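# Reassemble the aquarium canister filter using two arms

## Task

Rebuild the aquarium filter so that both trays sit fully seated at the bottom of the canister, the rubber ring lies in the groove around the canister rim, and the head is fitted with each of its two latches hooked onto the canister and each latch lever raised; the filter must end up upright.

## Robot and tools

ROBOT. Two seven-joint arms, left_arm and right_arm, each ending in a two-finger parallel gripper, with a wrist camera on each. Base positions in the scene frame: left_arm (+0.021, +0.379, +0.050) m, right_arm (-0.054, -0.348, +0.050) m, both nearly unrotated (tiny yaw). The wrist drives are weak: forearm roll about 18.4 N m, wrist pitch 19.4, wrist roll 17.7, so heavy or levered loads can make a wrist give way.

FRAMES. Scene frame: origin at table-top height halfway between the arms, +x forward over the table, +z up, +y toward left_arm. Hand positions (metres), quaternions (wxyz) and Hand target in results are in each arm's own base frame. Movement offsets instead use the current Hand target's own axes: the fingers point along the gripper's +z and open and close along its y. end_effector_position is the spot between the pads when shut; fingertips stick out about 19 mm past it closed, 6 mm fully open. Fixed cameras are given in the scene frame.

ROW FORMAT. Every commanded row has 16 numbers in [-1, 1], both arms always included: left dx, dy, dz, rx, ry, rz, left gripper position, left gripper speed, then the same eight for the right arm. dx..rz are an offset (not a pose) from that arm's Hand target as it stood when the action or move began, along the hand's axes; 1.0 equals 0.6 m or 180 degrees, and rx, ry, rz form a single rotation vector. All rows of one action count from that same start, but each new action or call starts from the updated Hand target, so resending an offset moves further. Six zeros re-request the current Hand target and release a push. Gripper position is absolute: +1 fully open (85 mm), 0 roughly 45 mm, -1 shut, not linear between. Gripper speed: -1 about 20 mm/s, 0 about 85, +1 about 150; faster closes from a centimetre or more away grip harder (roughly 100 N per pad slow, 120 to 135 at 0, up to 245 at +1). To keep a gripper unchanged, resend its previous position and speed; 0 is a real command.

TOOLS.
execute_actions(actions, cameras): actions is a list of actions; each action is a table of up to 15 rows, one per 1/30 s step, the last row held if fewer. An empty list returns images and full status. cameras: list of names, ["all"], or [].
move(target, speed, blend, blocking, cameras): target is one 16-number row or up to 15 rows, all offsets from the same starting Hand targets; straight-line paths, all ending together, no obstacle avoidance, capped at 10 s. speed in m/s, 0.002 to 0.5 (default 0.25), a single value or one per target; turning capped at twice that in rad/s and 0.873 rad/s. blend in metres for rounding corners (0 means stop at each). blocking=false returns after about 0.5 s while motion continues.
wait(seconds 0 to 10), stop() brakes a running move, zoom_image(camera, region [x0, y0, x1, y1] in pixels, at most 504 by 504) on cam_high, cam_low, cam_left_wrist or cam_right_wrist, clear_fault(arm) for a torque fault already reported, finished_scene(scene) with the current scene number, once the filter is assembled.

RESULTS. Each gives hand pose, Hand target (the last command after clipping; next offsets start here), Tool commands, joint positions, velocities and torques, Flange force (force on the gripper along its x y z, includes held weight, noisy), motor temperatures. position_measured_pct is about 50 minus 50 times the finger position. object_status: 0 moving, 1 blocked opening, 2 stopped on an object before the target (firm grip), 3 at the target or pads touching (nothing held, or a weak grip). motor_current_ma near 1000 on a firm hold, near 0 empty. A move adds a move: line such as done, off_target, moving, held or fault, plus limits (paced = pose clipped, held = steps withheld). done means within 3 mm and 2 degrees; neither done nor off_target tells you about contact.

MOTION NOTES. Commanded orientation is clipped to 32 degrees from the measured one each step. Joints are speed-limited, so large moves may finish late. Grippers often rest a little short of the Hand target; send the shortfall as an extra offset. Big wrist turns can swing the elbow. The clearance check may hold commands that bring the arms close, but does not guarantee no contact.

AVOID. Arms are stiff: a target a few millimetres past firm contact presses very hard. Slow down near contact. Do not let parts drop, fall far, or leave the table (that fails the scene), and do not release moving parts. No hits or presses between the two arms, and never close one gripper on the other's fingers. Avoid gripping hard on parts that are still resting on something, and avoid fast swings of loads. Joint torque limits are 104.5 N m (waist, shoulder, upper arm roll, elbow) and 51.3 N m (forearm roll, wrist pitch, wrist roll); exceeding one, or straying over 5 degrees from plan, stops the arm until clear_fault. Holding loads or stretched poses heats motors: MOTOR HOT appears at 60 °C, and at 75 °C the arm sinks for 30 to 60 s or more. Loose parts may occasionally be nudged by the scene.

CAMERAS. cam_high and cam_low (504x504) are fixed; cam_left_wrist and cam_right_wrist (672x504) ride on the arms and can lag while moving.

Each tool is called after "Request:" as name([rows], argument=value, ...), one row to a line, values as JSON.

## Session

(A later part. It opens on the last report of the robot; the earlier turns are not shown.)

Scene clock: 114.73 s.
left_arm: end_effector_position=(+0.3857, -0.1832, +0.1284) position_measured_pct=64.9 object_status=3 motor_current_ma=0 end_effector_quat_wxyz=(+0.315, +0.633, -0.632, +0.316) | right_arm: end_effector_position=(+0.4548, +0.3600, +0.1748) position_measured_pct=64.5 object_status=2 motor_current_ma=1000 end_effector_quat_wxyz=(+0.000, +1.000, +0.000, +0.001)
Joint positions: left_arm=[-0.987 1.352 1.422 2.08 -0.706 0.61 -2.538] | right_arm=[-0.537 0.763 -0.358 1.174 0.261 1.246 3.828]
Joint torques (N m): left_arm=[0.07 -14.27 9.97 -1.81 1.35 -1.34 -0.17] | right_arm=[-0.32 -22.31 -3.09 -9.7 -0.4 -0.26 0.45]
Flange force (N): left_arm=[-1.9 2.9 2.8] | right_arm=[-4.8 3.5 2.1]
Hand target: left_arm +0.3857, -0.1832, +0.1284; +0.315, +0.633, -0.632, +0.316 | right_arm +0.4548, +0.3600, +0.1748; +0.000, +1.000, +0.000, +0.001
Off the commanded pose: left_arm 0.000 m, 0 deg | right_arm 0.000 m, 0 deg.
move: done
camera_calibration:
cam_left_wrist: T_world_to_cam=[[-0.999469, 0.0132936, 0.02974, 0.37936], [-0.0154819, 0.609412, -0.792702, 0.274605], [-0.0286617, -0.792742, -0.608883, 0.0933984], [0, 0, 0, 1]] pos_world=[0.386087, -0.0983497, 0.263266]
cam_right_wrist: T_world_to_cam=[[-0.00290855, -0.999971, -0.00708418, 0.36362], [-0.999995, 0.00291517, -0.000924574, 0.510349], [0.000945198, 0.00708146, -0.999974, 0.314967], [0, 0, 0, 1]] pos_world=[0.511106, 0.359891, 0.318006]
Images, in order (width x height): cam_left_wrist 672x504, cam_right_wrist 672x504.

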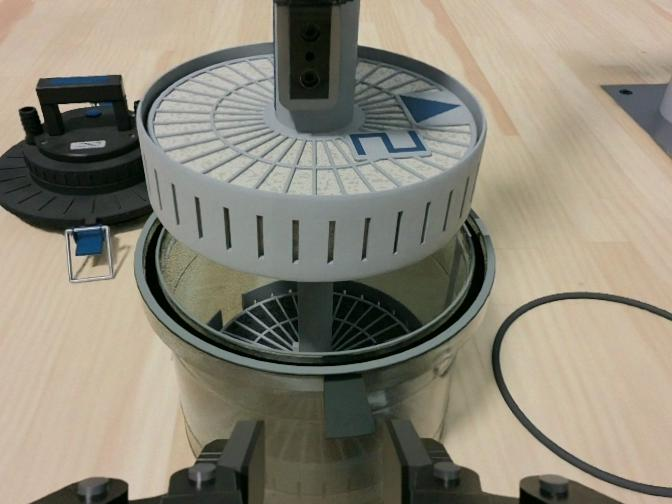

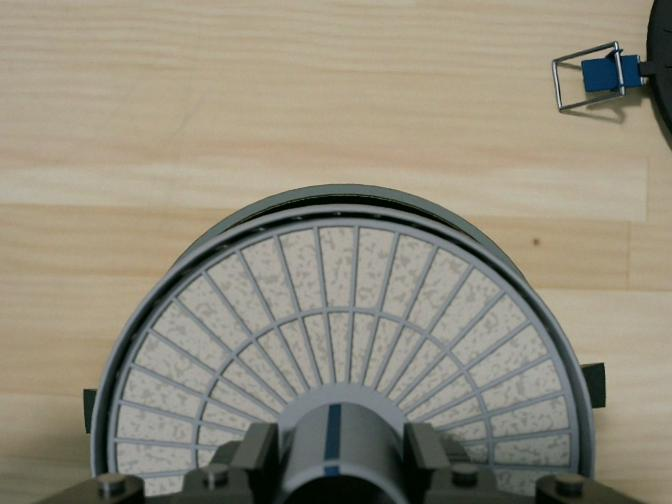

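Request:
move(target=[0,0,0,0,0,0,-0.3,-0.6,0,0,0.0417,0,0,-0.0139,-1,-0.6], speed=0.08, cameras=["cam_left_wrist","cam_right_wrist"])

Scene clock: 120.47 s.
left_arm: end_effector_position=(+0.3857, -0.1832, +0.1284) position_measured_pct=64.9 object_status=3 motor_current_ma=0 end_effector_quat_wxyz=(+0.315, +0.633, -0.632, +0.316) | right_arm: end_effector_position=(+0.4549, +0.3600, +0.1498) position_measured_pct=64.5 object_status=2 motor_current_ma=1000 end_effector_quat_wxyz=(+0.000, +1.000, +0.022, +0.001)
Joint positions: left_arm=[-0.987 1.352 1.422 2.08 -0.706 0.61 -2.538] | right_arm=[-0.531 0.788 -0.363 1.212 0.278 1.187 3.857]
Joint torques (N m): left_arm=[-0.01 -14.43 9.99 -1.72 1.36 -1.24 -0.2] | right_arm=[-0.35 -22.37 -3.27 -9.87 -0.41 -0.09 0.48]
Flange force (N): left_arm=[-2.0 2.6 3.3] | right_arm=[-6.9 4.7 2.8]
Hand target: left_arm +0.3857, -0.1832, +0.1284; +0.315, +0.633, -0.632, +0.316 | right_arm +0.4549, +0.3600, +0.1498; +0.000, +1.000, +0.022, +0.001
Off the commanded pose: left_arm 0.000 m, 0 deg | right_arm 0.000 m, 0 deg.
move: done
camera_calibration:
cam_left_wrist: T_world_to_cam=[[-0.999469, 0.0132936, 0.02974, 0.37936], [-0.0154819, 0.609412, -0.792702, 0.274605], [-0.0286617, -0.792742, -0.608883, 0.0933984], [0, 0, 0, 1]] pos_world=[0.386087, -0.0983497, 0.263266]
cam_right_wrist: T_world_to_cam=[[0.0405942, -0.999152, -0.00693953, 0.343296], [-0.999176, -0.040589, -0.000896224, 0.525627], [0.000613795, 0.00697019, -0.999976, 0.29026], [0, 0, 0, 1]] pos_world=[0.51108, 0.362317, 0.293106]
Images, in order (width x height): cam_left_wrist 672x504, cam_right_wrist 672x504.

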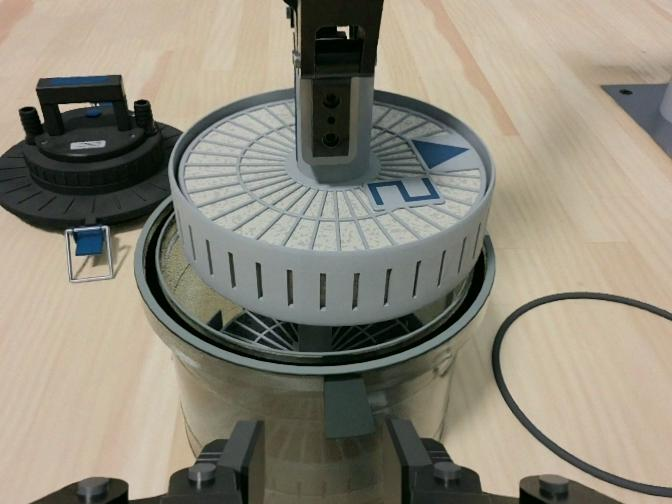

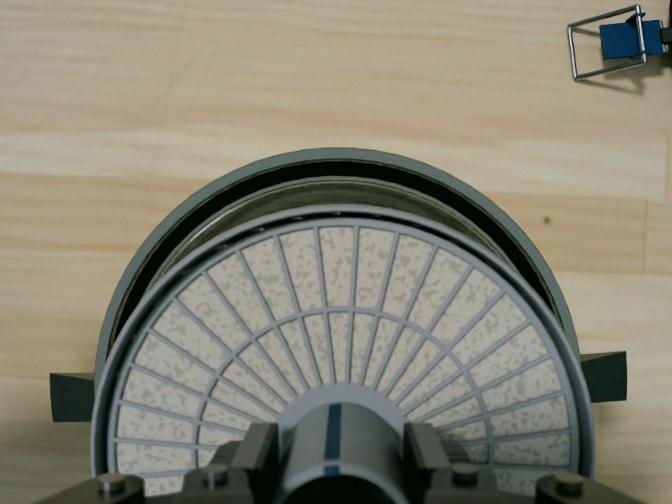

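Request:
move(target=[0,0,0,0,0,0,-0.3,-0.6,0.0112,-0.0027,0,0,0,0,-1,-0.6], speed=0.05, cameras=["cam_left_wrist","cam_right_wrist"])

Scene clock: 122.10 s.
left_arm: end_effector_position=(+0.3857, -0.1832, +0.1284) position_measured_pct=64.9 object_status=3 motor_current_ma=0 end_effector_quat_wxyz=(+0.315, +0.633, -0.632, +0.316) | right_arm: end_effector_position=(+0.4615, +0.3619, +0.1498) position_measured_pct=64.5 object_status=2 motor_current_ma=1000 end_effector_quat_wxyz=(+0.000, +1.000, +0.022, +0.001)
Joint positions: left_arm=[-0.987 1.352 1.422 2.08 -0.706 0.61 -2.538] | right_arm=[-0.531 0.802 -0.361 1.182 0.279 1.202 3.866]
Joint torques (N m): left_arm=[-0.02 -14.39 10.01 -1.84 1.36 -1.24 -0.16] | right_arm=[-0.38 -22.64 -3.3 -9.75 -0.4 -0.16 0.33]
Flange force (N): left_arm=[-2.0 3.0 3.4] | right_arm=[-6.0 4.4 2.3]
Hand target: left_arm +0.3857, -0.1832, +0.1284; +0.315, +0.633, -0.632, +0.316 | right_arm +0.4615, +0.3619, +0.1498; +0.000, +1.000, +0.022, +0.001
Off the commanded pose: left_arm 0.000 m, 0 deg | right_arm 0.000 m, 0 deg.
move: done
camera_calibration:
cam_left_wrist: T_world_to_cam=[[-0.999469, 0.0132936, 0.02974, 0.37936], [-0.0154819, 0.609412, -0.792702, 0.274605], [-0.0286617, -0.792742, -0.608883, 0.0933984], [0, 0, 0, 1]] pos_world=[0.386087, -0.0983497, 0.263266]
cam_right_wrist: T_world_to_cam=[[0.0405942, -0.999152, -0.00693953, 0.344922], [-0.999176, -0.040589, -0.000896224, 0.532399], [0.000613795, 0.00697019, -0.999976, 0.290143], [0, 0, 0, 1]] pos_world=[0.51778, 0.364217, 0.293006]
Images, in order (width x height): cam_left_wrist 672x504, cam_right_wrist 672x504.

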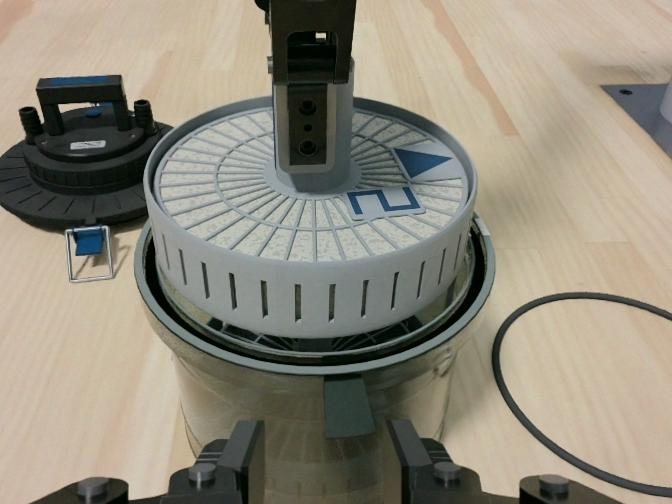

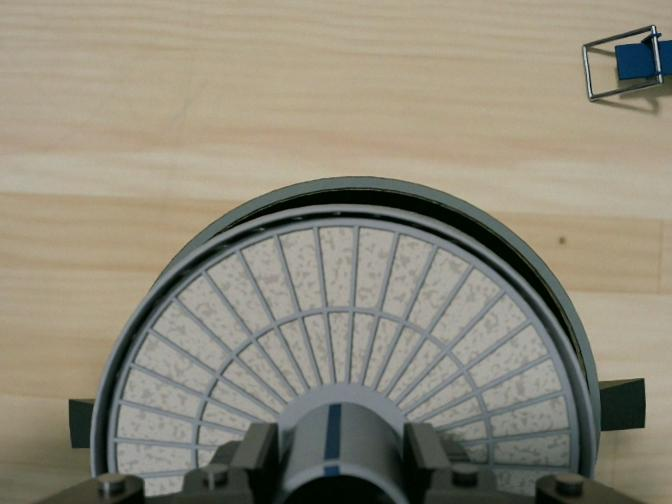

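Request:
move(target=[0,0,0,0,0,0,-0.3,-0.6,0,0.0055,0,0,0,0,-1,-0.6], speed=0.05, cameras=["cam_left_wrist","cam_right_wrist"])

Scene clock: 123.30 s.
left_arm: end_effector_position=(+0.3857, -0.1832, +0.1284) position_measured_pct=64.9 object_status=3 motor_current_ma=0 end_effector_quat_wxyz=(+0.315, +0.633, -0.632, +0.316) | right_arm: end_effector_position=(+0.4617, +0.3587, +0.1498) position_measured_pct=64.5 object_status=2 motor_current_ma=1000 end_effector_quat_wxyz=(+0.000, +1.000, +0.022, +0.001)
Joint positions: left_arm=[-0.987 1.352 1.422 2.08 -0.706 0.61 -2.538] | right_arm=[-0.525 0.798 -0.362 1.191 0.278 1.198 3.869]
Joint torques (N m): left_arm=[0 -14.37 10.04 -1.77 1.45 -1.27 -0.21] | right_arm=[-0.11 -22.53 -3.28 -9.87 -0.43 -0.19 0.25]
Flange force (N): left_arm=[-2.0 2.8 3.5] | right_arm=[-6.5 4.3 2.4]
Hand target: left_arm +0.3857, -0.1832, +0.1284; +0.315, +0.633, -0.632, +0.316 | right_arm +0.4617, +0.3587, +0.1498; +0.000, +1.000, +0.022, +0.001
Off the commanded pose: left_arm 0.000 m, 0 deg | right_arm 0.000 m, 0 deg.
move: done
camera_calibration:
cam_left_wrist: T_world_to_cam=[[-0.999469, 0.0132936, 0.02974, 0.37936], [-0.0154819, 0.609412, -0.792702, 0.274605], [-0.0286617, -0.792742, -0.608883, 0.0933984], [0, 0, 0, 1]] pos_world=[0.386087, -0.0983497, 0.263266]
cam_right_wrist: T_world_to_cam=[[0.0405942, -0.999152, -0.00693953, 0.341721], [-0.999176, -0.040589, -0.000896224, 0.532369], [0.000613795, 0.00697019, -0.999976, 0.290265], [0, 0, 0, 1]] pos_world=[0.51788, 0.361017, 0.293106]
Images, in order (width x height): cam_left_wrist 672x504, cam_right_wrist 672x504.

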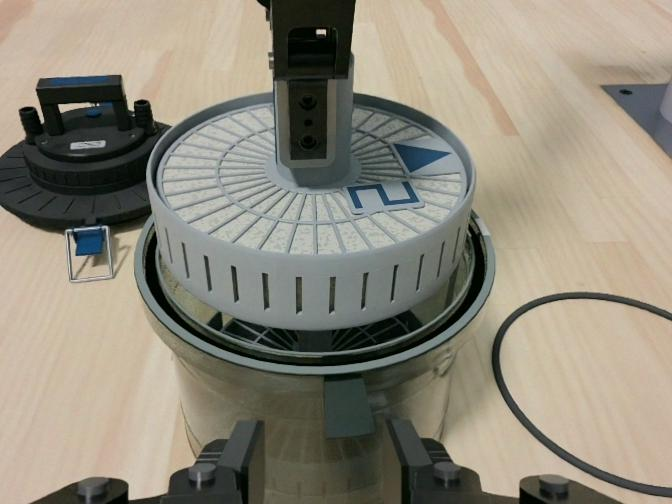

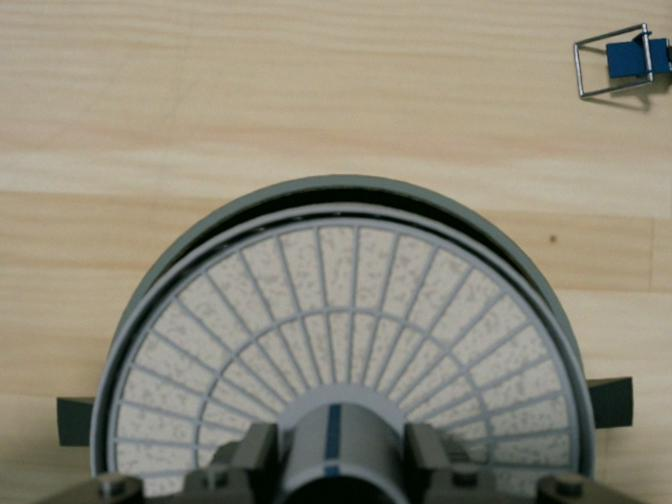

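Request:
move(target=[0,0,0,0,0,0,-0.3,-0.6,0,0,0.0117,0,0,0,-1,-0.6], speed=0.03, cameras=["cam_left_wrist","cam_right_wrist"])

Scene clock: 124.97 s.
left_arm: end_effector_position=(+0.3857, -0.1832, +0.1284) position_measured_pct=64.9 object_status=3 motor_current_ma=0 end_effector_quat_wxyz=(+0.315, +0.633, -0.632, +0.316) | right_arm: end_effector_position=(+0.4617, +0.3587, +0.1428) position_measured_pct=64.5 object_status=2 motor_current_ma=1000 end_effector_quat_wxyz=(+0.000, +1.000, +0.022, +0.001)
Joint positions: left_arm=[-0.987 1.352 1.422 2.08 -0.706 0.61 -2.538] | right_arm=[-0.525 0.805 -0.361 1.201 0.281 1.181 3.867]
Joint torques (N m): left_arm=[-0.03 -14.38 10 -1.7 1.39 -1.26 -0.17] | right_arm=[-0.38 -22.7 -3.3 -9.61 -0.42 0.05 0.41]
Flange force (N): left_arm=[-2.0 2.5 3.3] | right_arm=[-6.1 4.2 2.8]
Hand target: left_arm +0.3857, -0.1832, +0.1284; +0.315, +0.633, -0.632, +0.316 | right_arm +0.4617, +0.3587, +0.1428; +0.000, +1.000, +0.022, +0.001
Off the commanded pose: left_arm 0.000 m, 0 deg | right_arm 0.000 m, 0 deg.
move: done
camera_calibration:
cam_left_wrist: T_world_to_cam=[[-0.999469, 0.0132936, 0.02974, 0.37936], [-0.0154819, 0.609412, -0.792702, 0.274605], [-0.0286617, -0.792742, -0.608883, 0.0933984], [0, 0, 0, 1]] pos_world=[0.386087, -0.0983497, 0.263266]
cam_right_wrist: T_world_to_cam=[[0.0406941, -0.999148, -0.00694056, 0.34162], [-0.999171, -0.0406888, -0.000897325, 0.532397], [0.000614157, 0.00697132, -0.999976, 0.283264], [0, 0, 0, 1]] pos_world=[0.51788, 0.361017, 0.286106]
Images, in order (width x height): cam_left_wrist 672x504, cam_right_wrist 672x504.

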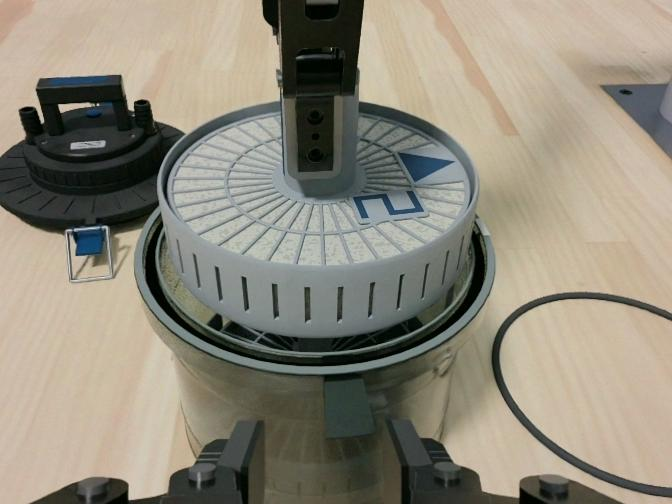

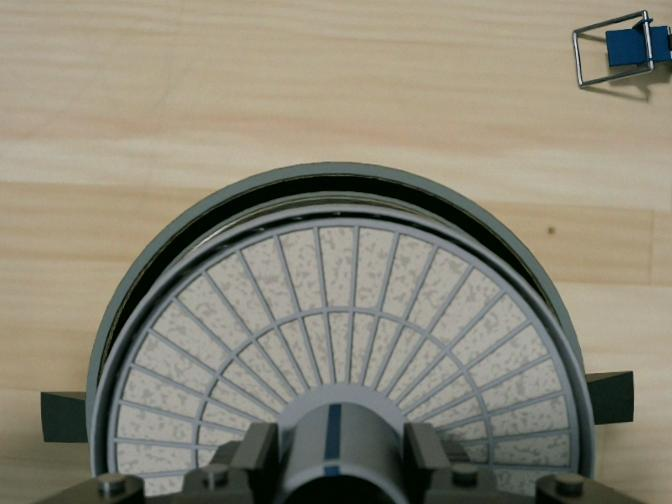

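Request:
move(target=[0,0,0,0,0,0,-0.3,-0.6,0.0065,-0.0025,0.0067,0,0,0,-1,-0.6], speed=0.03, cameras=["cam_left_wrist","cam_right_wrist"])

Scene clock: 126.37 s.
left_arm: end_effector_position=(+0.3857, -0.1832, +0.1284) position_measured_pct=64.9 object_status=3 motor_current_ma=0 end_effector_quat_wxyz=(+0.315, +0.633, -0.632, +0.316) | right_arm: end_effector_position=(+0.4655, +0.3603, +0.1388) position_measured_pct=64.5 object_status=2 motor_current_ma=1000 end_effector_quat_wxyz=(+0.000, +1.000, +0.022, +0.001)
Joint positions: left_arm=[-0.987 1.352 1.422 2.08 -0.706 0.61 -2.538] | right_arm=[-0.526 0.819 -0.359 1.187 0.283 1.181 3.87]
Joint torques (N m): left_arm=[-0.04 -14.44 10.01 -1.73 1.36 -1.3 -0.21] | right_arm=[-0.14 -22.81 -3.04 -9.62 -0.24 -0.38 0.4]
Flange force (N): left_arm=[-2.0 2.5 3.3] | right_arm=[-5.7 3.5 1.5]
Hand target: left_arm +0.3857, -0.1832, +0.1284; +0.315, +0.633, -0.632, +0.316 | right_arm +0.4655, +0.3603, +0.1388; +0.000, +1.000, +0.022, +0.001
Off the commanded pose: left_arm 0.000 m, 0 deg | right_arm 0.000 m, 0 deg.
move: done
camera_calibration:
cam_left_wrist: T_world_to_cam=[[-0.999469, 0.0132936, 0.02974, 0.37936], [-0.0154819, 0.609412, -0.792702, 0.274605], [-0.0286617, -0.792742, -0.608883, 0.0933984], [0, 0, 0, 1]] pos_world=[0.386087, -0.0983497, 0.263266]
cam_right_wrist: T_world_to_cam=[[0.0406944, -0.999148, -0.00694463, 0.343036], [-0.999172, -0.0406899, -0.000797421, 0.536227], [0.000514165, 0.00697132, -0.999976, 0.279203], [0, 0, 0, 1]] pos_world=[0.52168, 0.362617, 0.282006]
Images, in order (width x height): cam_left_wrist 672x504, cam_right_wrist 672x504.

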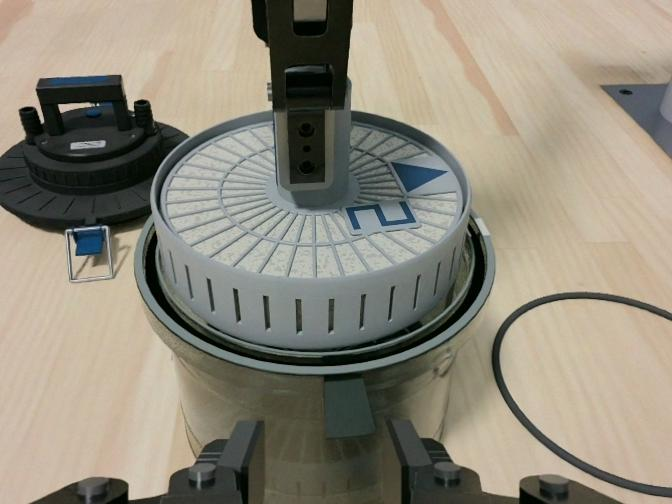

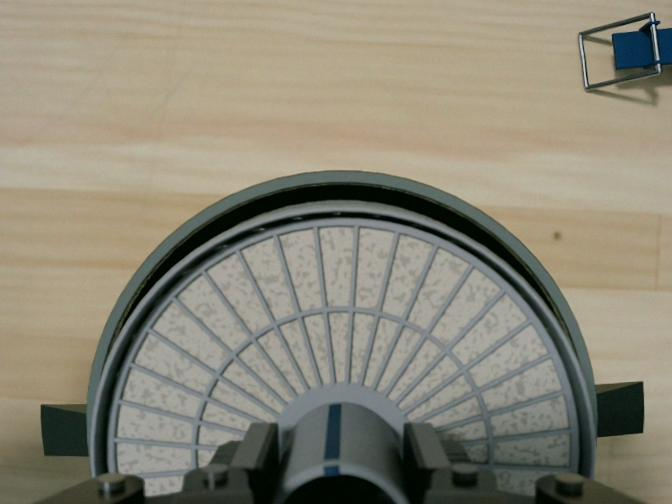

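Request:
move(target=[0,0,0,0,0,0,-0.3,-0.6,0.002,-0.0015,0.0083,0,0,0,-1,-0.6], speed=0.03, cameras=["cam_left_wrist","cam_right_wrist"])

Scene clock: 127.40 s.
left_arm: end_effector_position=(+0.3857, -0.1832, +0.1284) position_measured_pct=64.9 object_status=3 motor_current_ma=0 end_effector_quat_wxyz=(+0.315, +0.633, -0.632, +0.316) | right_arm: end_effector_position=(+0.4667, +0.3613, +0.1339) position_measured_pct=64.5 object_status=2 motor_current_ma=1000 end_effector_quat_wxyz=(+0.000, +1.000, +0.022, +0.001)
Joint positions: left_arm=[-0.987 1.352 1.422 2.08 -0.706 0.61 -2.538] | right_arm=[-0.527 0.827 -0.357 1.187 0.286 1.174 3.869]
Joint torques (N m): left_arm=[0.01 -14.34 9.99 -1.72 1.4 -1.27 -0.25] | right_arm=[-0.21 -22.95 -3.07 -9.98 -0.23 -0.64 0.4]
Flange force (N): left_arm=[-1.8 2.7 3.3] | right_arm=[-6.7 4.3 1.5]
Hand target: left_arm +0.3857, -0.1832, +0.1284; +0.315, +0.633, -0.632, +0.316 | right_arm +0.4667, +0.3613, +0.1338; +0.000, +1.000, +0.022, +0.001
Off the commanded pose: left_arm 0.000 m, 0 deg | right_arm 0.000 m, 0 deg.
move: done
camera_calibration:
cam_left_wrist: T_world_to_cam=[[-0.999469, 0.0132936, 0.02974, 0.37936], [-0.0154819, 0.609412, -0.792702, 0.274605], [-0.0286617, -0.792742, -0.608883, 0.0933984], [0, 0, 0, 1]] pos_world=[0.386087, -0.0983497, 0.263266]
cam_right_wrist: T_world_to_cam=[[0.0406941, -0.999148, -0.00694056, 0.343952], [-0.999171, -0.0406888, -0.000897325, 0.537491], [0.000614157, 0.00697132, -0.999976, 0.274243], [0, 0, 0, 1]] pos_world=[0.52288, 0.363617, 0.277106]
Images, in order (width x height): cam_left_wrist 672x504, cam_right_wrist 672x504.

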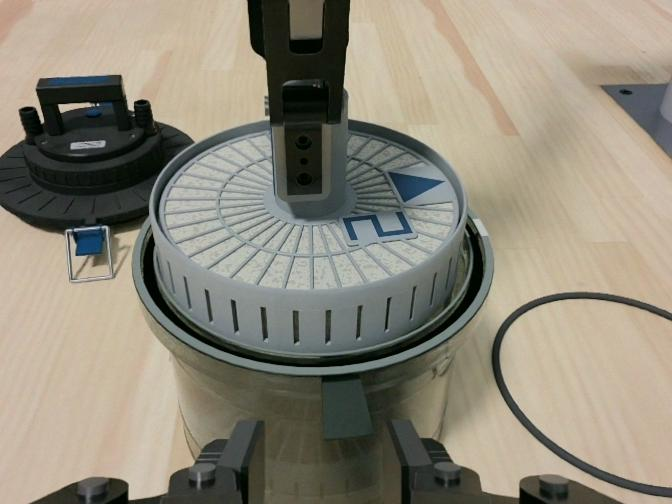

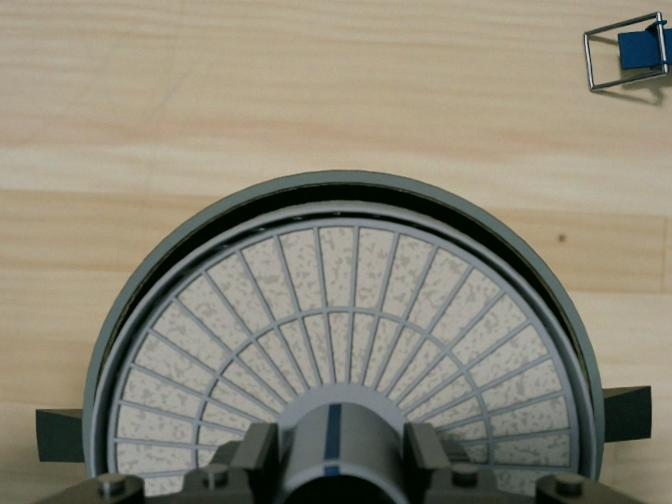

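Request:
move(target=[0,0,0,0,0,0,-0.3,-0.6,-0.002,0,0.0133,0,0,0,-1,-0.6], speed=0.03, cameras=["cam_left_wrist","cam_right_wrist"])

Scene clock: 128.57 s.
left_arm: end_effector_position=(+0.3857, -0.1832, +0.1284) position_measured_pct=64.9 object_status=3 motor_current_ma=0 end_effector_quat_wxyz=(+0.315, +0.633, -0.632, +0.316) | right_arm: end_effector_position=(+0.4655, +0.3612, +0.1258) position_measured_pct=64.5 object_status=2 motor_current_ma=1000 end_effector_quat_wxyz=(+0.000, +1.000, +0.022, +0.001)
Joint positions: left_arm=[-0.987 1.352 1.422 2.08 -0.706 0.61 -2.538] | right_arm=[-0.528 0.834 -0.356 1.201 0.289 1.153 3.864]
Joint torques (N m): left_arm=[0.01 -14.3 10.04 -1.67 1.32 -1.29 -0.2] | right_arm=[-0.38 -22.79 -3.29 -9.38 -0.42 -0.21 0.4]
Flange force (N): left_arm=[-1.8 2.5 3.2] | right_arm=[-5.6 3.9 1.6]
Hand target: left_arm +0.3857, -0.1832, +0.1284; +0.315, +0.633, -0.632, +0.316 | right_arm +0.4656, +0.3612, +0.1258; +0.000, +1.000, +0.022, +0.001
Off the commanded pose: left_arm 0.000 m, 0 deg | right_arm 0.000 m, 0 deg.
move: done
camera_calibration:
cam_left_wrist: T_world_to_cam=[[-0.999469, 0.0132936, 0.02974, 0.37936], [-0.0154819, 0.609412, -0.792702, 0.274605], [-0.0286617, -0.792742, -0.608883, 0.0933984], [0, 0, 0, 1]] pos_world=[0.386087, -0.0983497, 0.263266]
cam_right_wrist: T_world_to_cam=[[0.0405942, -0.999152, -0.00693953, 0.343894], [-0.999176, -0.040589, -0.000896224, 0.536346], [0.000613795, 0.00697019, -0.999976, 0.266246], [0, 0, 0, 1]] pos_world=[0.52178, 0.363517, 0.269106]
Images, in order (width x height): cam_left_wrist 672x504, cam_right_wrist 672x504.

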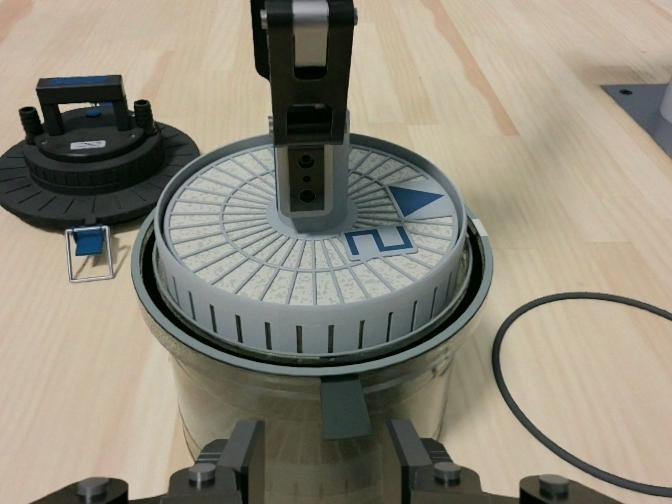

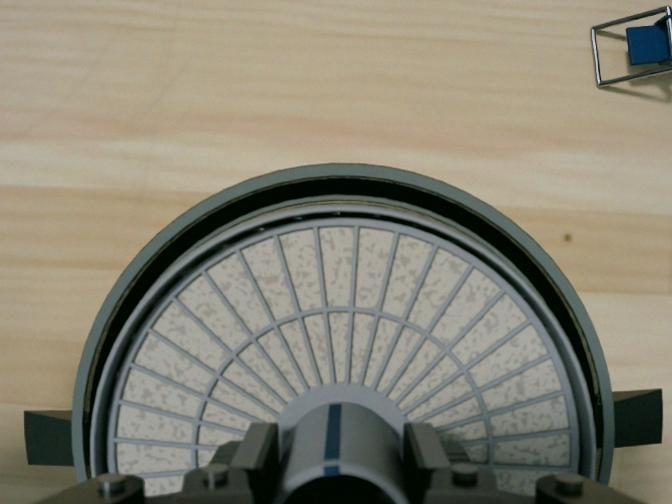

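Request:
move(target=[0,0,0,0,0,0,-0.3,-0.6,0.0008,0,0.0133,0,0,0,-1,-0.6], speed=0.03, cameras=["cam_left_wrist","cam_right_wrist"])

Scene clock: 129.63 s.
left_arm: end_effector_position=(+0.3857, -0.1832, +0.1284) position_measured_pct=64.9 object_status=3 motor_current_ma=0 end_effector_quat_wxyz=(+0.315, +0.633, -0.632, +0.316) | right_arm: end_effector_position=(+0.4661, +0.3612, +0.1179) position_measured_pct=64.5 object_status=2 motor_current_ma=1000 end_effector_quat_wxyz=(+0.000, +1.000, +0.022, +0.001)
Joint positions: left_arm=[-0.987 1.352 1.422 2.08 -0.706 0.61 -2.538] | right_arm=[-0.528 0.844 -0.354 1.209 0.292 1.136 3.862]
Joint torques (N m): left_arm=[0.04 -14.39 10.03 -1.73 1.41 -1.28 -0.24] | right_arm=[-0.39 -22.75 -3.32 -9.42 -0.44 -0.39 0.41]
Flange force (N): left_arm=[-2.1 2.7 3.3] | right_arm=[-5.9 4.1 1.1]
Hand target: left_arm +0.3857, -0.1832, +0.1284; +0.315, +0.633, -0.632, +0.316 | right_arm +0.4661, +0.3612, +0.1178; +0.000, +1.000, +0.022, +0.001
Off the commanded pose: left_arm 0.000 m, 0 deg | right_arm 0.000 m, 0 deg.
move: done
camera_calibration:
cam_left_wrist: T_world_to_cam=[[-0.999469, 0.0132936, 0.02974, 0.37936], [-0.0154819, 0.609412, -0.792702, 0.274605], [-0.0286617, -0.792742, -0.608883, 0.0933984], [0, 0, 0, 1]] pos_world=[0.386087, -0.0983497, 0.263266]
cam_right_wrist: T_world_to_cam=[[0.0406941, -0.999148, -0.00694056, 0.343765], [-0.999171, -0.0406888, -0.000897325, 0.536873], [0.000614157, 0.00697132, -0.999976, 0.258245], [0, 0, 0, 1]] pos_world=[0.52228, 0.363517, 0.261106]
Images, in order (width x height): cam_left_wrist 672x504, cam_right_wrist 672x504.

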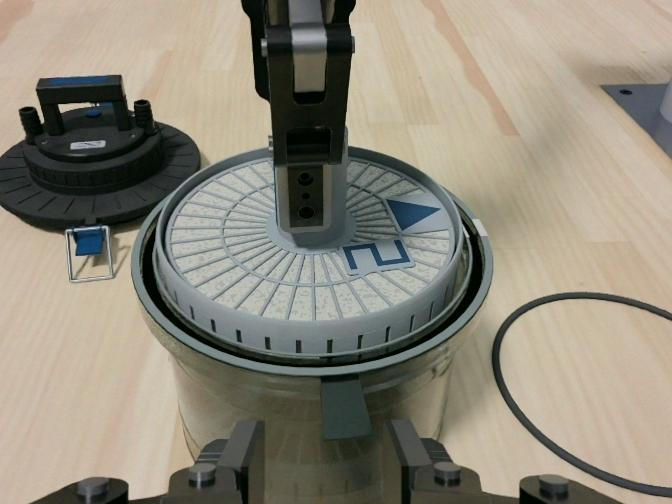

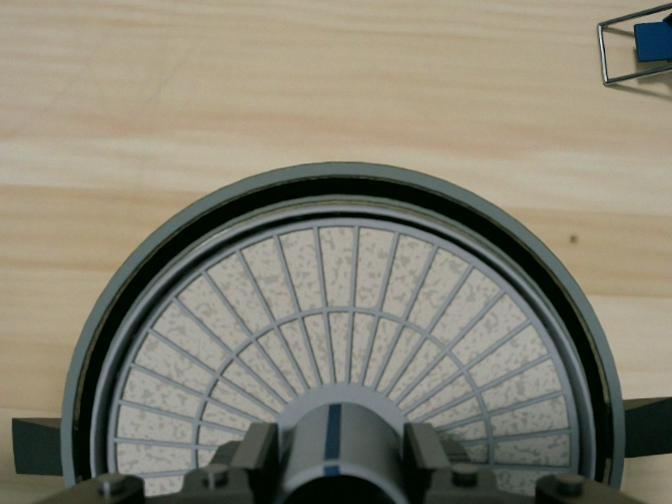

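Request:
move(target=[0,0,0,0,0,0,-0.3,-0.6,-0.0005,0,0.0133,0,0,0,-1,-0.6], speed=0.03, cameras=["cam_left_wrist","cam_right_wrist"])

Scene clock: 130.77 s.
left_arm: end_effector_position=(+0.3857, -0.1832, +0.1284) position_measured_pct=64.9 object_status=3 motor_current_ma=0 end_effector_quat_wxyz=(+0.315, +0.633, -0.632, +0.316) | right_arm: end_effector_position=(+0.4658, +0.3612, +0.1099) position_measured_pct=64.5 object_status=2 motor_current_ma=1000 end_effector_quat_wxyz=(+0.000, +1.000, +0.022, +0.001)
Joint positions: left_arm=[-0.987 1.352 1.422 2.08 -0.706 0.61 -2.538] | right_arm=[-0.528 0.852 -0.352 1.219 0.296 1.118 3.859]
Joint torques (N m): left_arm=[0.03 -14.35 10.07 -1.82 1.39 -1.34 -0.2] | right_arm=[-0.38 -22.96 -3.35 -9.37 -0.43 -0.07 0.41]
Flange force (N): left_arm=[-2.1 2.9 3.2] | right_arm=[-6.3 4.4 2.0]
Hand target: left_arm +0.3857, -0.1832, +0.1284; +0.315, +0.633, -0.632, +0.316 | right_arm +0.4658, +0.3612, +0.1098; +0.000, +1.000, +0.022, +0.001
Off the commanded pose: left_arm 0.000 m, 0 deg | right_arm 0.000 m, 0 deg.
move: done
camera_calibration:
cam_left_wrist: T_world_to_cam=[[-0.999469, 0.0132936, 0.02974, 0.37936], [-0.0154819, 0.609412, -0.792702, 0.274605], [-0.0286617, -0.792742, -0.608883, 0.0933984], [0, 0, 0, 1]] pos_world=[0.386087, -0.0983497, 0.263266]
cam_right_wrist: T_world_to_cam=[[0.0405942, -0.999152, -0.00693953, 0.343775], [-0.999176, -0.040589, -0.000896224, 0.536531], [0.000613795, 0.00697019, -0.999976, 0.250246], [0, 0, 0, 1]] pos_world=[0.52198, 0.363517, 0.253106]
Images, in order (width x height): cam_left_wrist 672x504, cam_right_wrist 672x504.

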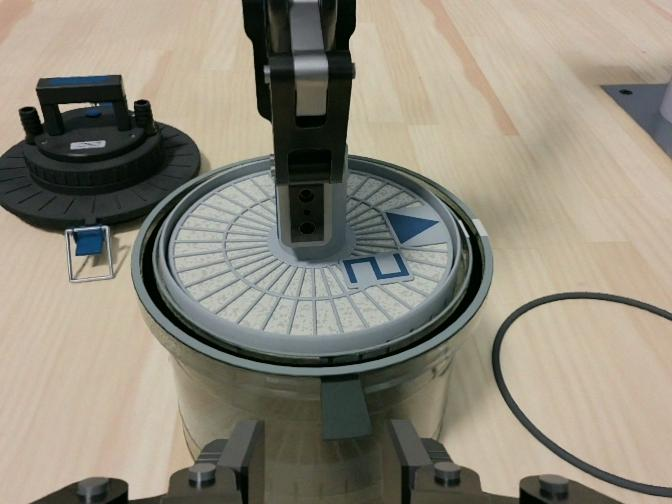

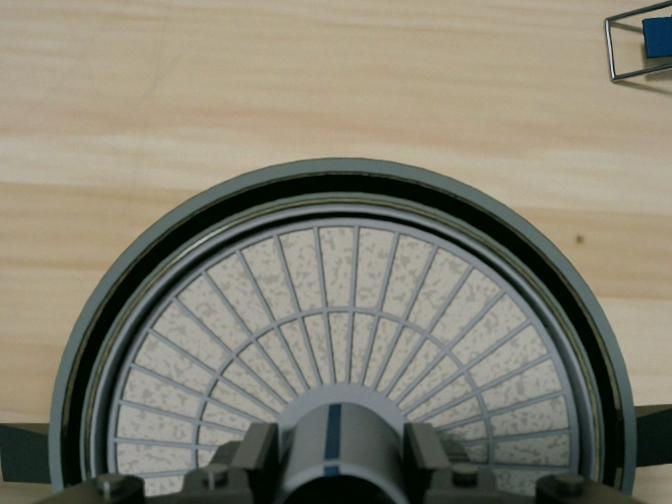

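Request:
move(target=[0,0,0,0,0,0,-0.3,-0.6,0.0005,0,0.02,0,0,0,-1,-0.6], speed=0.03, cameras=["cam_left_wrist","cam_right_wrist"])

Scene clock: 131.93 s.
left_arm: end_effector_position=(+0.3857, -0.1832, +0.1284) position_measured_pct=64.9 object_status=3 motor_current_ma=0 end_effector_quat_wxyz=(+0.315, +0.633, -0.632, +0.316) | right_arm: end_effector_position=(+0.4661, +0.3612, +0.0979) position_measured_pct=64.5 object_status=2 motor_current_ma=1000 end_effector_quat_wxyz=(+0.000, +1.000, +0.022, +0.001)
Joint positions: left_arm=[-0.987 1.352 1.422 2.08 -0.706 0.61 -2.538] | right_arm=[-0.529 0.867 -0.349 1.23 0.301 1.092 3.855]
Joint torques (N m): left_arm=[-0.03 -14.31 9.96 -1.68 1.43 -1.27 -0.21] | right_arm=[-0.37 -22.86 -3.34 -9.14 -0.43 0.05 0.39]
Flange force (N): left_arm=[-1.8 2.5 3.3] | right_arm=[-6.5 4.5 1.8]
Hand target: left_arm +0.3857, -0.1832, +0.1284; +0.315, +0.633, -0.632, +0.316 | right_arm +0.4661, +0.3612, +0.0978; +0.000, +1.000, +0.022, +0.001
Off the commanded pose: left_arm 0.000 m, 0 deg | right_arm 0.000 m, 0 deg.
move: done
camera_calibration:
cam_left_wrist: T_world_to_cam=[[-0.999469, 0.0132936, 0.02974, 0.37936], [-0.0154819, 0.609412, -0.792702, 0.274605], [-0.0286617, -0.792742, -0.608883, 0.0933984], [0, 0, 0, 1]] pos_world=[0.386087, -0.0983497, 0.263266]
cam_right_wrist: T_world_to_cam=[[0.0405946, -0.999152, -0.00694359, 0.343681], [-0.999176, -0.04059, -0.000796319, 0.536796], [0.000513803, 0.00697019, -0.999976, 0.238298], [0, 0, 0, 1]] pos_world=[0.52228, 0.363517, 0.241106]
Images, in order (width x height): cam_left_wrist 672x504, cam_right_wrist 672x504.

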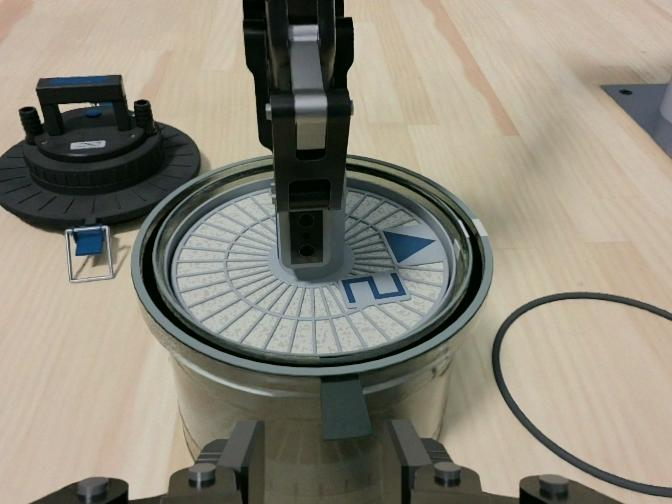

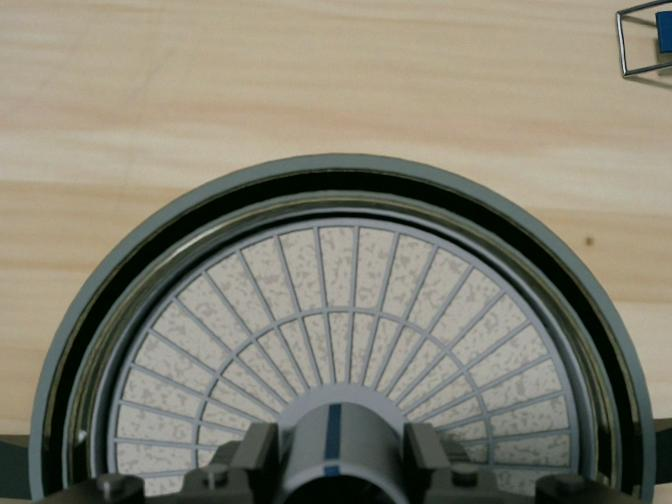

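Request:
move(target=[0,0,0,0,0,0,-0.3,-0.6,0.0005,0,0.025,0,0,0,-1,-0.6], speed=0.03, cameras=["cam_left_wrist","cam_right_wrist"])

Scene clock: 133.13 s.
left_arm: end_effector_position=(+0.3857, -0.1832, +0.1284) position_measured_pct=64.9 object_status=3 motor_current_ma=0 end_effector_quat_wxyz=(+0.315, +0.633, -0.632, +0.316) | right_arm: end_effector_position=(+0.4665, +0.3612, +0.0829) position_measured_pct=64.5 object_status=2 motor_current_ma=1000 end_effector_quat_wxyz=(+0.000, +1.000, +0.022, +0.001)
Joint positions: left_arm=[-0.987 1.352 1.422 2.08 -0.706 0.61 -2.538] | right_arm=[-0.53 0.887 -0.345 1.243 0.307 1.06 3.85]
Joint torques (N m): left_arm=[-0.04 -14.39 9.97 -1.74 1.36 -1.22 -0.21] | right_arm=[-0.39 -22.96 -3.37 -9.06 -0.44 -0.06 0.41]
Flange force (N): left_arm=[-1.8 2.7 3.5] | right_arm=[-6.5 4.5 1.4]
Hand target: left_arm +0.3857, -0.1832, +0.1284; +0.315, +0.633, -0.632, +0.316 | right_arm +0.4665, +0.3612, +0.0828; +0.000, +1.000, +0.022, +0.001
Off the commanded pose: left_arm 0.000 m, 0 deg | right_arm 0.000 m, 0 deg.
move: done
camera_calibration:
cam_left_wrist: T_world_to_cam=[[-0.999469, 0.0132936, 0.02974, 0.37936], [-0.0154819, 0.609412, -0.792702, 0.274605], [-0.0286617, -0.792742, -0.608883, 0.0933984], [0, 0, 0, 1]] pos_world=[0.386087, -0.0983497, 0.263266]
cam_right_wrist: T_world_to_cam=[[0.0406941, -0.999148, -0.00694056, 0.343507], [-0.999171, -0.0406888, -0.000897325, 0.537241], [0.000614157, 0.00697132, -0.999976, 0.223345], [0, 0, 0, 1]] pos_world=[0.52268, 0.363517, 0.226206]
Images, in order (width x height): cam_left_wrist 672x504, cam_right_wrist 672x504.

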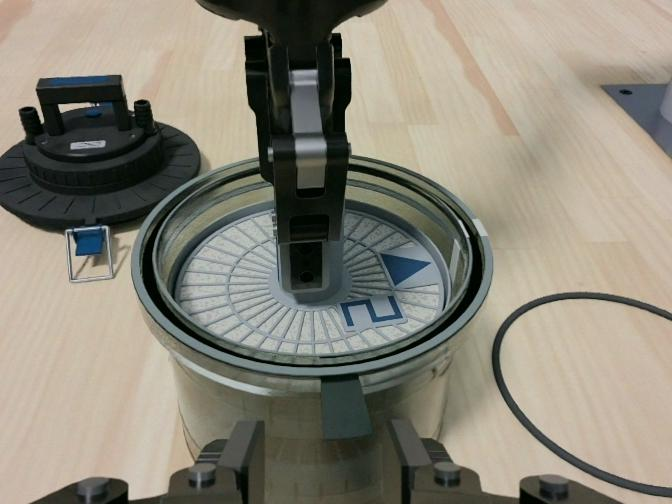

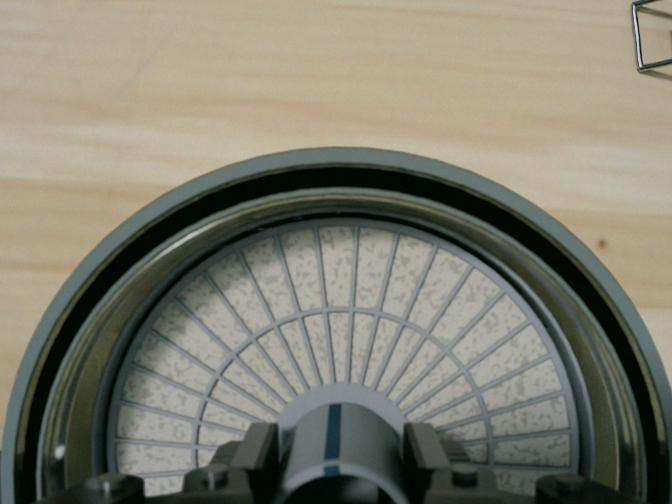

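Request:
move(target=[0,0,0,0,0,0,-0.3,-0.6,0,0,0.018,0,0,0,-1,-0.6], speed=0.03, cameras=["cam_left_wrist","cam_right_wrist"])

Scene clock: 134.23 s.
left_arm: end_effector_position=(+0.3857, -0.1832, +0.1284) position_measured_pct=64.9 object_status=3 motor_current_ma=0 end_effector_quat_wxyz=(+0.315, +0.633, -0.632, +0.316) | right_arm: end_effector_position=(+0.4665, +0.3612, +0.0721) position_measured_pct=64.5 object_status=2 motor_current_ma=1000 end_effector_quat_wxyz=(+0.000, +1.000, +0.022, +0.001)
Joint positions: left_arm=[-0.987 1.352 1.422 2.08 -0.706 0.61 -2.538] | right_arm=[-0.531 0.901 -0.341 1.252 0.312 1.038 3.846]
Joint torques (N m): left_arm=[-0.01 -14.36 10.06 -1.71 1.36 -1.26 -0.24] | right_arm=[-0.39 -23.22 -3.32 -9 -0.44 -0.07 0.4]
Flange force (N): left_arm=[-1.9 2.6 3.4] | right_arm=[-6.4 4.4 1.5]
Hand target: left_arm +0.3857, -0.1832, +0.1284; +0.315, +0.633, -0.632, +0.316 | right_arm +0.4665, +0.3612, +0.0720; +0.000, +1.000, +0.022, +0.001
Off the commanded pose: left_arm 0.000 m, 0 deg | right_arm 0.000 m, 0 deg.
move: done
camera_calibration:
cam_left_wrist: T_world_to_cam=[[-0.999469, 0.0132936, 0.02974, 0.37936], [-0.0154819, 0.609412, -0.792702, 0.274605], [-0.0286617, -0.792742, -0.608883, 0.0933984], [0, 0, 0, 1]] pos_world=[0.386087, -0.0983497, 0.263266]
cam_right_wrist: T_world_to_cam=[[0.0406941, -0.999148, -0.00694056, 0.343432], [-0.999171, -0.0406888, -0.000897325, 0.537231], [0.000614157, 0.00697132, -0.999976, 0.212546], [0, 0, 0, 1]] pos_world=[0.52268, 0.363517, 0.215406]
Images, in order (width x height): cam_left_wrist 672x504, cam_right_wrist 672x504.

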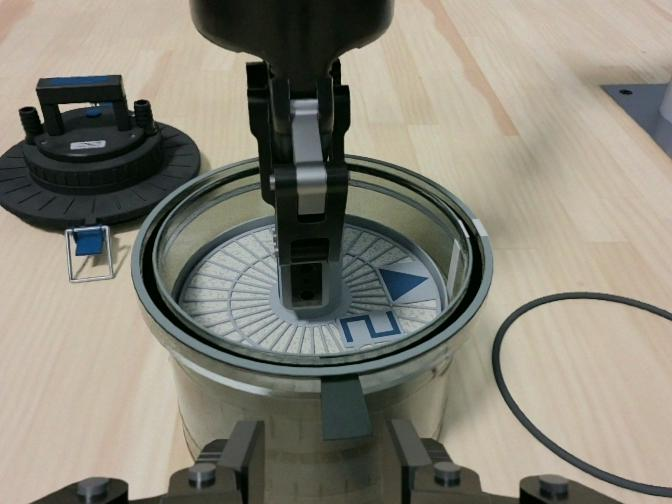

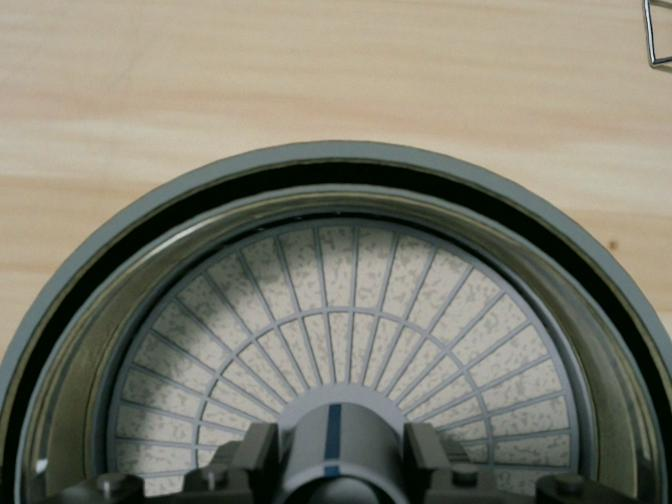

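Request:
move(target=[0,0,0,0,0,0,-0.3,-0.6,0,0,0.009,0,0,0,-1,-0.6], speed=0.02)

Request:
move(target=[0,0,0,0,0,0,-0.3,-0.6,0,0,0.005,0,0,0,-1,-0.6], speed=0.02)

Scene clock: 135.33 s.
left_arm: end_effector_position=(+0.3857, -0.1832, +0.1284) position_measured_pct=64.9 object_status=3 motor_current_ma=0 end_effector_quat_wxyz=(+0.315, +0.633, -0.632, +0.316) | right_arm: end_effector_position=(+0.4665, +0.3612, +0.0667) position_measured_pct=64.5 object_status=2 motor_current_ma=1000 end_effector_quat_wxyz=(+0.000, +1.000, +0.022, +0.001)
Joint positions: left_arm=[-0.987 1.352 1.422 2.08 -0.706 0.61 -2.538] | right_arm=[-0.532 0.908 -0.34 1.256 0.315 1.027 3.844]
Joint torques (N m): left_arm=[-0.02 -14.41 10.05 -1.81 1.33 -1.27 -0.17] | right_arm=[-0.72 -23.03 -3.65 -9.07 -0.54 -0.55 0.37]
Flange force (N): left_arm=[-2.0 2.8 3.4] | right_arm=[-6.0 4.9 0.4]
Hand target: left_arm +0.3857, -0.1832, +0.1284; +0.315, +0.633, -0.632, +0.316 | right_arm +0.4665, +0.3612, +0.0666; +0.000, +1.000, +0.022, +0.001
Off the commanded pose: left_arm 0.000 m, 0 deg | right_arm 0.000 m, 0 deg.
move: done

Scene clock: 136.03 s.
left_arm: end_effector_position=(+0.3857, -0.1832, +0.1284) position_measured_pct=64.9 object_status=3 motor_current_ma=0 end_effector_quat_wxyz=(+0.315, +0.633, -0.632, +0.316) | right_arm: end_effector_position=(+0.4665, +0.3612, +0.0637) position_measured_pct=64.5 object_status=2 motor_current_ma=1000 end_effector_quat_wxyz=(+0.000, +1.000, +0.022, +0.001)
Joint positions: left_arm=[-0.987 1.352 1.422 2.08 -0.706 0.61 -2.538] | right_arm=[-0.532 0.912 -0.339 1.258 0.316 1.021 3.843]
Joint torques (N m): left_arm=[-0.03 -14.33 10.01 -1.76 1.35 -1.32 -0.19] | right_arm=[-0.78 -23.18 -3.75 -9.09 -0.57 -0.38 0.39]
Flange force (N): left_arm=[-1.8 2.6 3.2] | right_arm=[-6.4 5.2 0.9]
Hand target: left_arm +0.3857, -0.1832, +0.1284; +0.315, +0.633, -0.632, +0.316 | right_arm +0.4665, +0.3612, +0.0636; +0.000, +1.000, +0.022, +0.001
Off the commanded pose: left_arm 0.000 m, 0 deg | right_arm 0.000 m, 0 deg.
move: done

Request:
move(target=[0,0,0,0,0,0,-0.3,-0.6,0,0,0.005,0,0,0,-1,-0.6], speed=0.02)

Request:
move(target=[0,0,0,0,0,0,-0.3,-0.6,0,0,0.005,0,0,0,-1,-0.6], speed=0.02, cameras=["cam_left_wrist","cam_right_wrist"])

Scene clock: 137.07 s.
left_arm: end_effector_position=(+0.3857, -0.1832, +0.1284) position_measured_pct=64.9 object_status=3 motor_current_ma=0 end_effector_quat_wxyz=(+0.315, +0.633, -0.632, +0.316) | right_arm: end_effector_position=(+0.4665, +0.3612, +0.0607) position_measured_pct=64.5 object_status=2 motor_current_ma=1000 end_effector_quat_wxyz=(+0.000, +1.000, +0.022, +0.001)
Joint positions: left_arm=[-0.987 1.352 1.422 2.08 -0.706 0.61 -2.538] | right_arm=[-0.532 0.916 -0.338 1.26 0.318 1.015 3.842]
Joint torques (N m): left_arm=[-0.01 -14.4 9.99 -1.77 1.38 -1.27 -0.18] | right_arm=[-0.71 -23.04 -3.62 -8.95 -0.52 -0.46 0.39]
Flange force (N): left_arm=[-2.0 2.7 3.3] | right_arm=[-6.1 4.9 0.4]
Hand target: left_arm +0.3857, -0.1832, +0.1284; +0.315, +0.633, -0.632, +0.316 | right_arm +0.4665, +0.3612, +0.0606; +0.000, +1.000, +0.022, +0.001
Off the commanded pose: left_arm 0.000 m, 0 deg | right_arm 0.000 m, 0 deg.
move: done

Scene clock: 137.77 s.
left_arm: end_effector_position=(+0.3857, -0.1832, +0.1284) position_measured_pct=64.9 object_status=3 motor_current_ma=0 end_effector_quat_wxyz=(+0.315, +0.633, -0.632, +0.316) | right_arm: end_effector_position=(+0.4665, +0.3612, +0.0577) position_measured_pct=64.5 object_status=2 motor_current_ma=1000 end_effector_quat_wxyz=(+0.000, +1.000, +0.022, +0.001)
Joint positions: left_arm=[-0.987 1.352 1.422 2.08 -0.706 0.61 -2.538] | right_arm=[-0.533 0.92 -0.337 1.263 0.319 1.008 3.841]
Joint torques (N m): left_arm=[0.08 -14.34 10.06 -1.68 1.37 -1.25 -0.23] | right_arm=[-0.51 -21.06 -3.17 -8.54 -0.37 -0.58 0.41]
Flange force (N): left_arm=[-2.0 2.7 3.3] | right_arm=[-7.8 5.7 -3.1]
Hand target: left_arm +0.3857, -0.1832, +0.1284; +0.315, +0.633, -0.632, +0.316 | right_arm +0.4665, +0.3612, +0.0576; +0.000, +1.000, +0.022, +0.001
Off the commanded pose: left_arm 0.000 m, 0 deg | right_arm 0.000 m, 0 deg.
move: done
camera_calibration:
cam_left_wrist: T_world_to_cam=[[-0.999469, 0.0132936, 0.02974, 0.37936], [-0.0154819, 0.609412, -0.792702, 0.274605], [-0.0286617, -0.792742, -0.608883, 0.0933984], [0, 0, 0, 1]] pos_world=[0.386087, -0.0983497, 0.263266]
cam_right_wrist: T_world_to_cam=[[0.0405943, -0.999151, -0.00703945, 0.343401], [-0.999176, -0.0405889, -0.000900294, 0.537285], [0.000613806, 0.00707019, -0.999975, 0.19811], [0, 0, 0, 1]] pos_world=[0.52278, 0.363517, 0.201006]
Images, in order (width x height): cam_left_wrist 672x504, cam_right_wrist 672x504.

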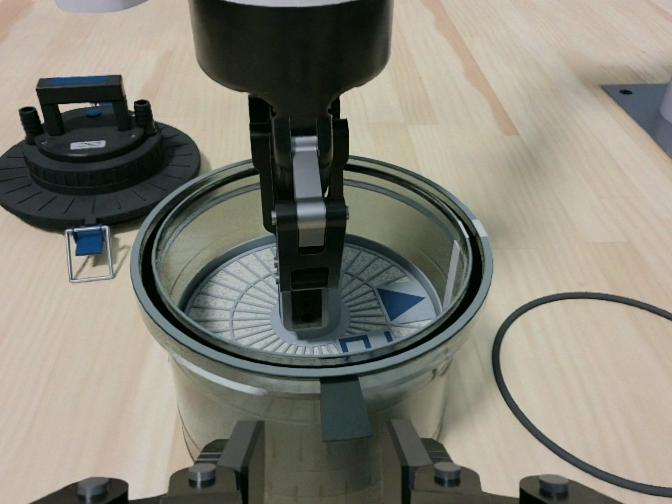

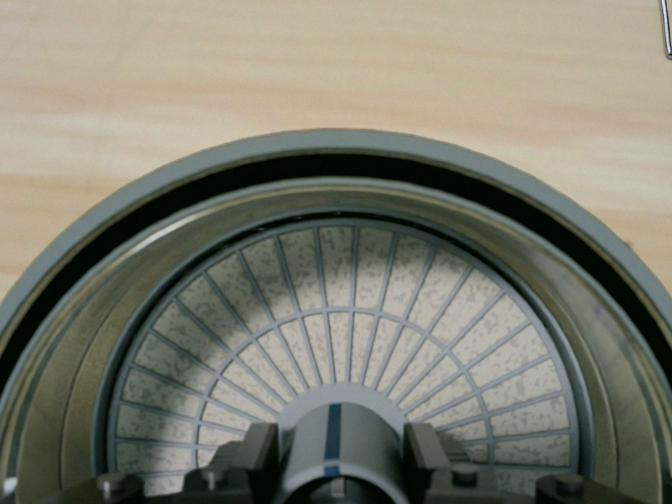

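Request:
move(target=[0,0,0,0,0,0,-0.3,-0.6,0,0,0.003,0,0,0,-1,-0.6], speed=0.02)

Scene clock: 138.77 s.
left_arm: end_effector_position=(+0.3857, -0.1832, +0.1284) position_measured_pct=64.9 object_status=3 motor_current_ma=0 end_effector_quat_wxyz=(+0.315, +0.633, -0.632, +0.316) | right_arm: end_effector_position=(+0.4666, +0.3612, +0.0560) position_measured_pct=64.5 object_status=2 motor_current_ma=1000 end_effector_quat_wxyz=(+0.000, +1.000, +0.022, +0.002)
Joint positions: left_arm=[-0.987 1.352 1.422 2.08 -0.706 0.61 -2.538] | right_arm=[-0.533 0.923 -0.336 1.264 0.32 1.005 3.84]
Joint torques (N m): left_arm=[0.03 -14.32 9.95 -1.74 1.43 -1.3 -0.23] | right_arm=[-1.08 -6.61 -1.36 -3.57 -0.01 -1.08 0.27]
Flange force (N): left_arm=[-1.8 2.7 3.1] | right_arm=[-11.0 9.5 -28.4]
Hand target: left_arm +0.3857, -0.1832, +0.1284; +0.315, +0.633, -0.632, +0.316 | right_arm +0.4665, +0.3612, +0.0558; +0.000, +1.000, +0.022, +0.001
Off the commanded pose: left_arm 0.000 m, 0 deg | right_arm 0.000 m, 0 deg.
move: done


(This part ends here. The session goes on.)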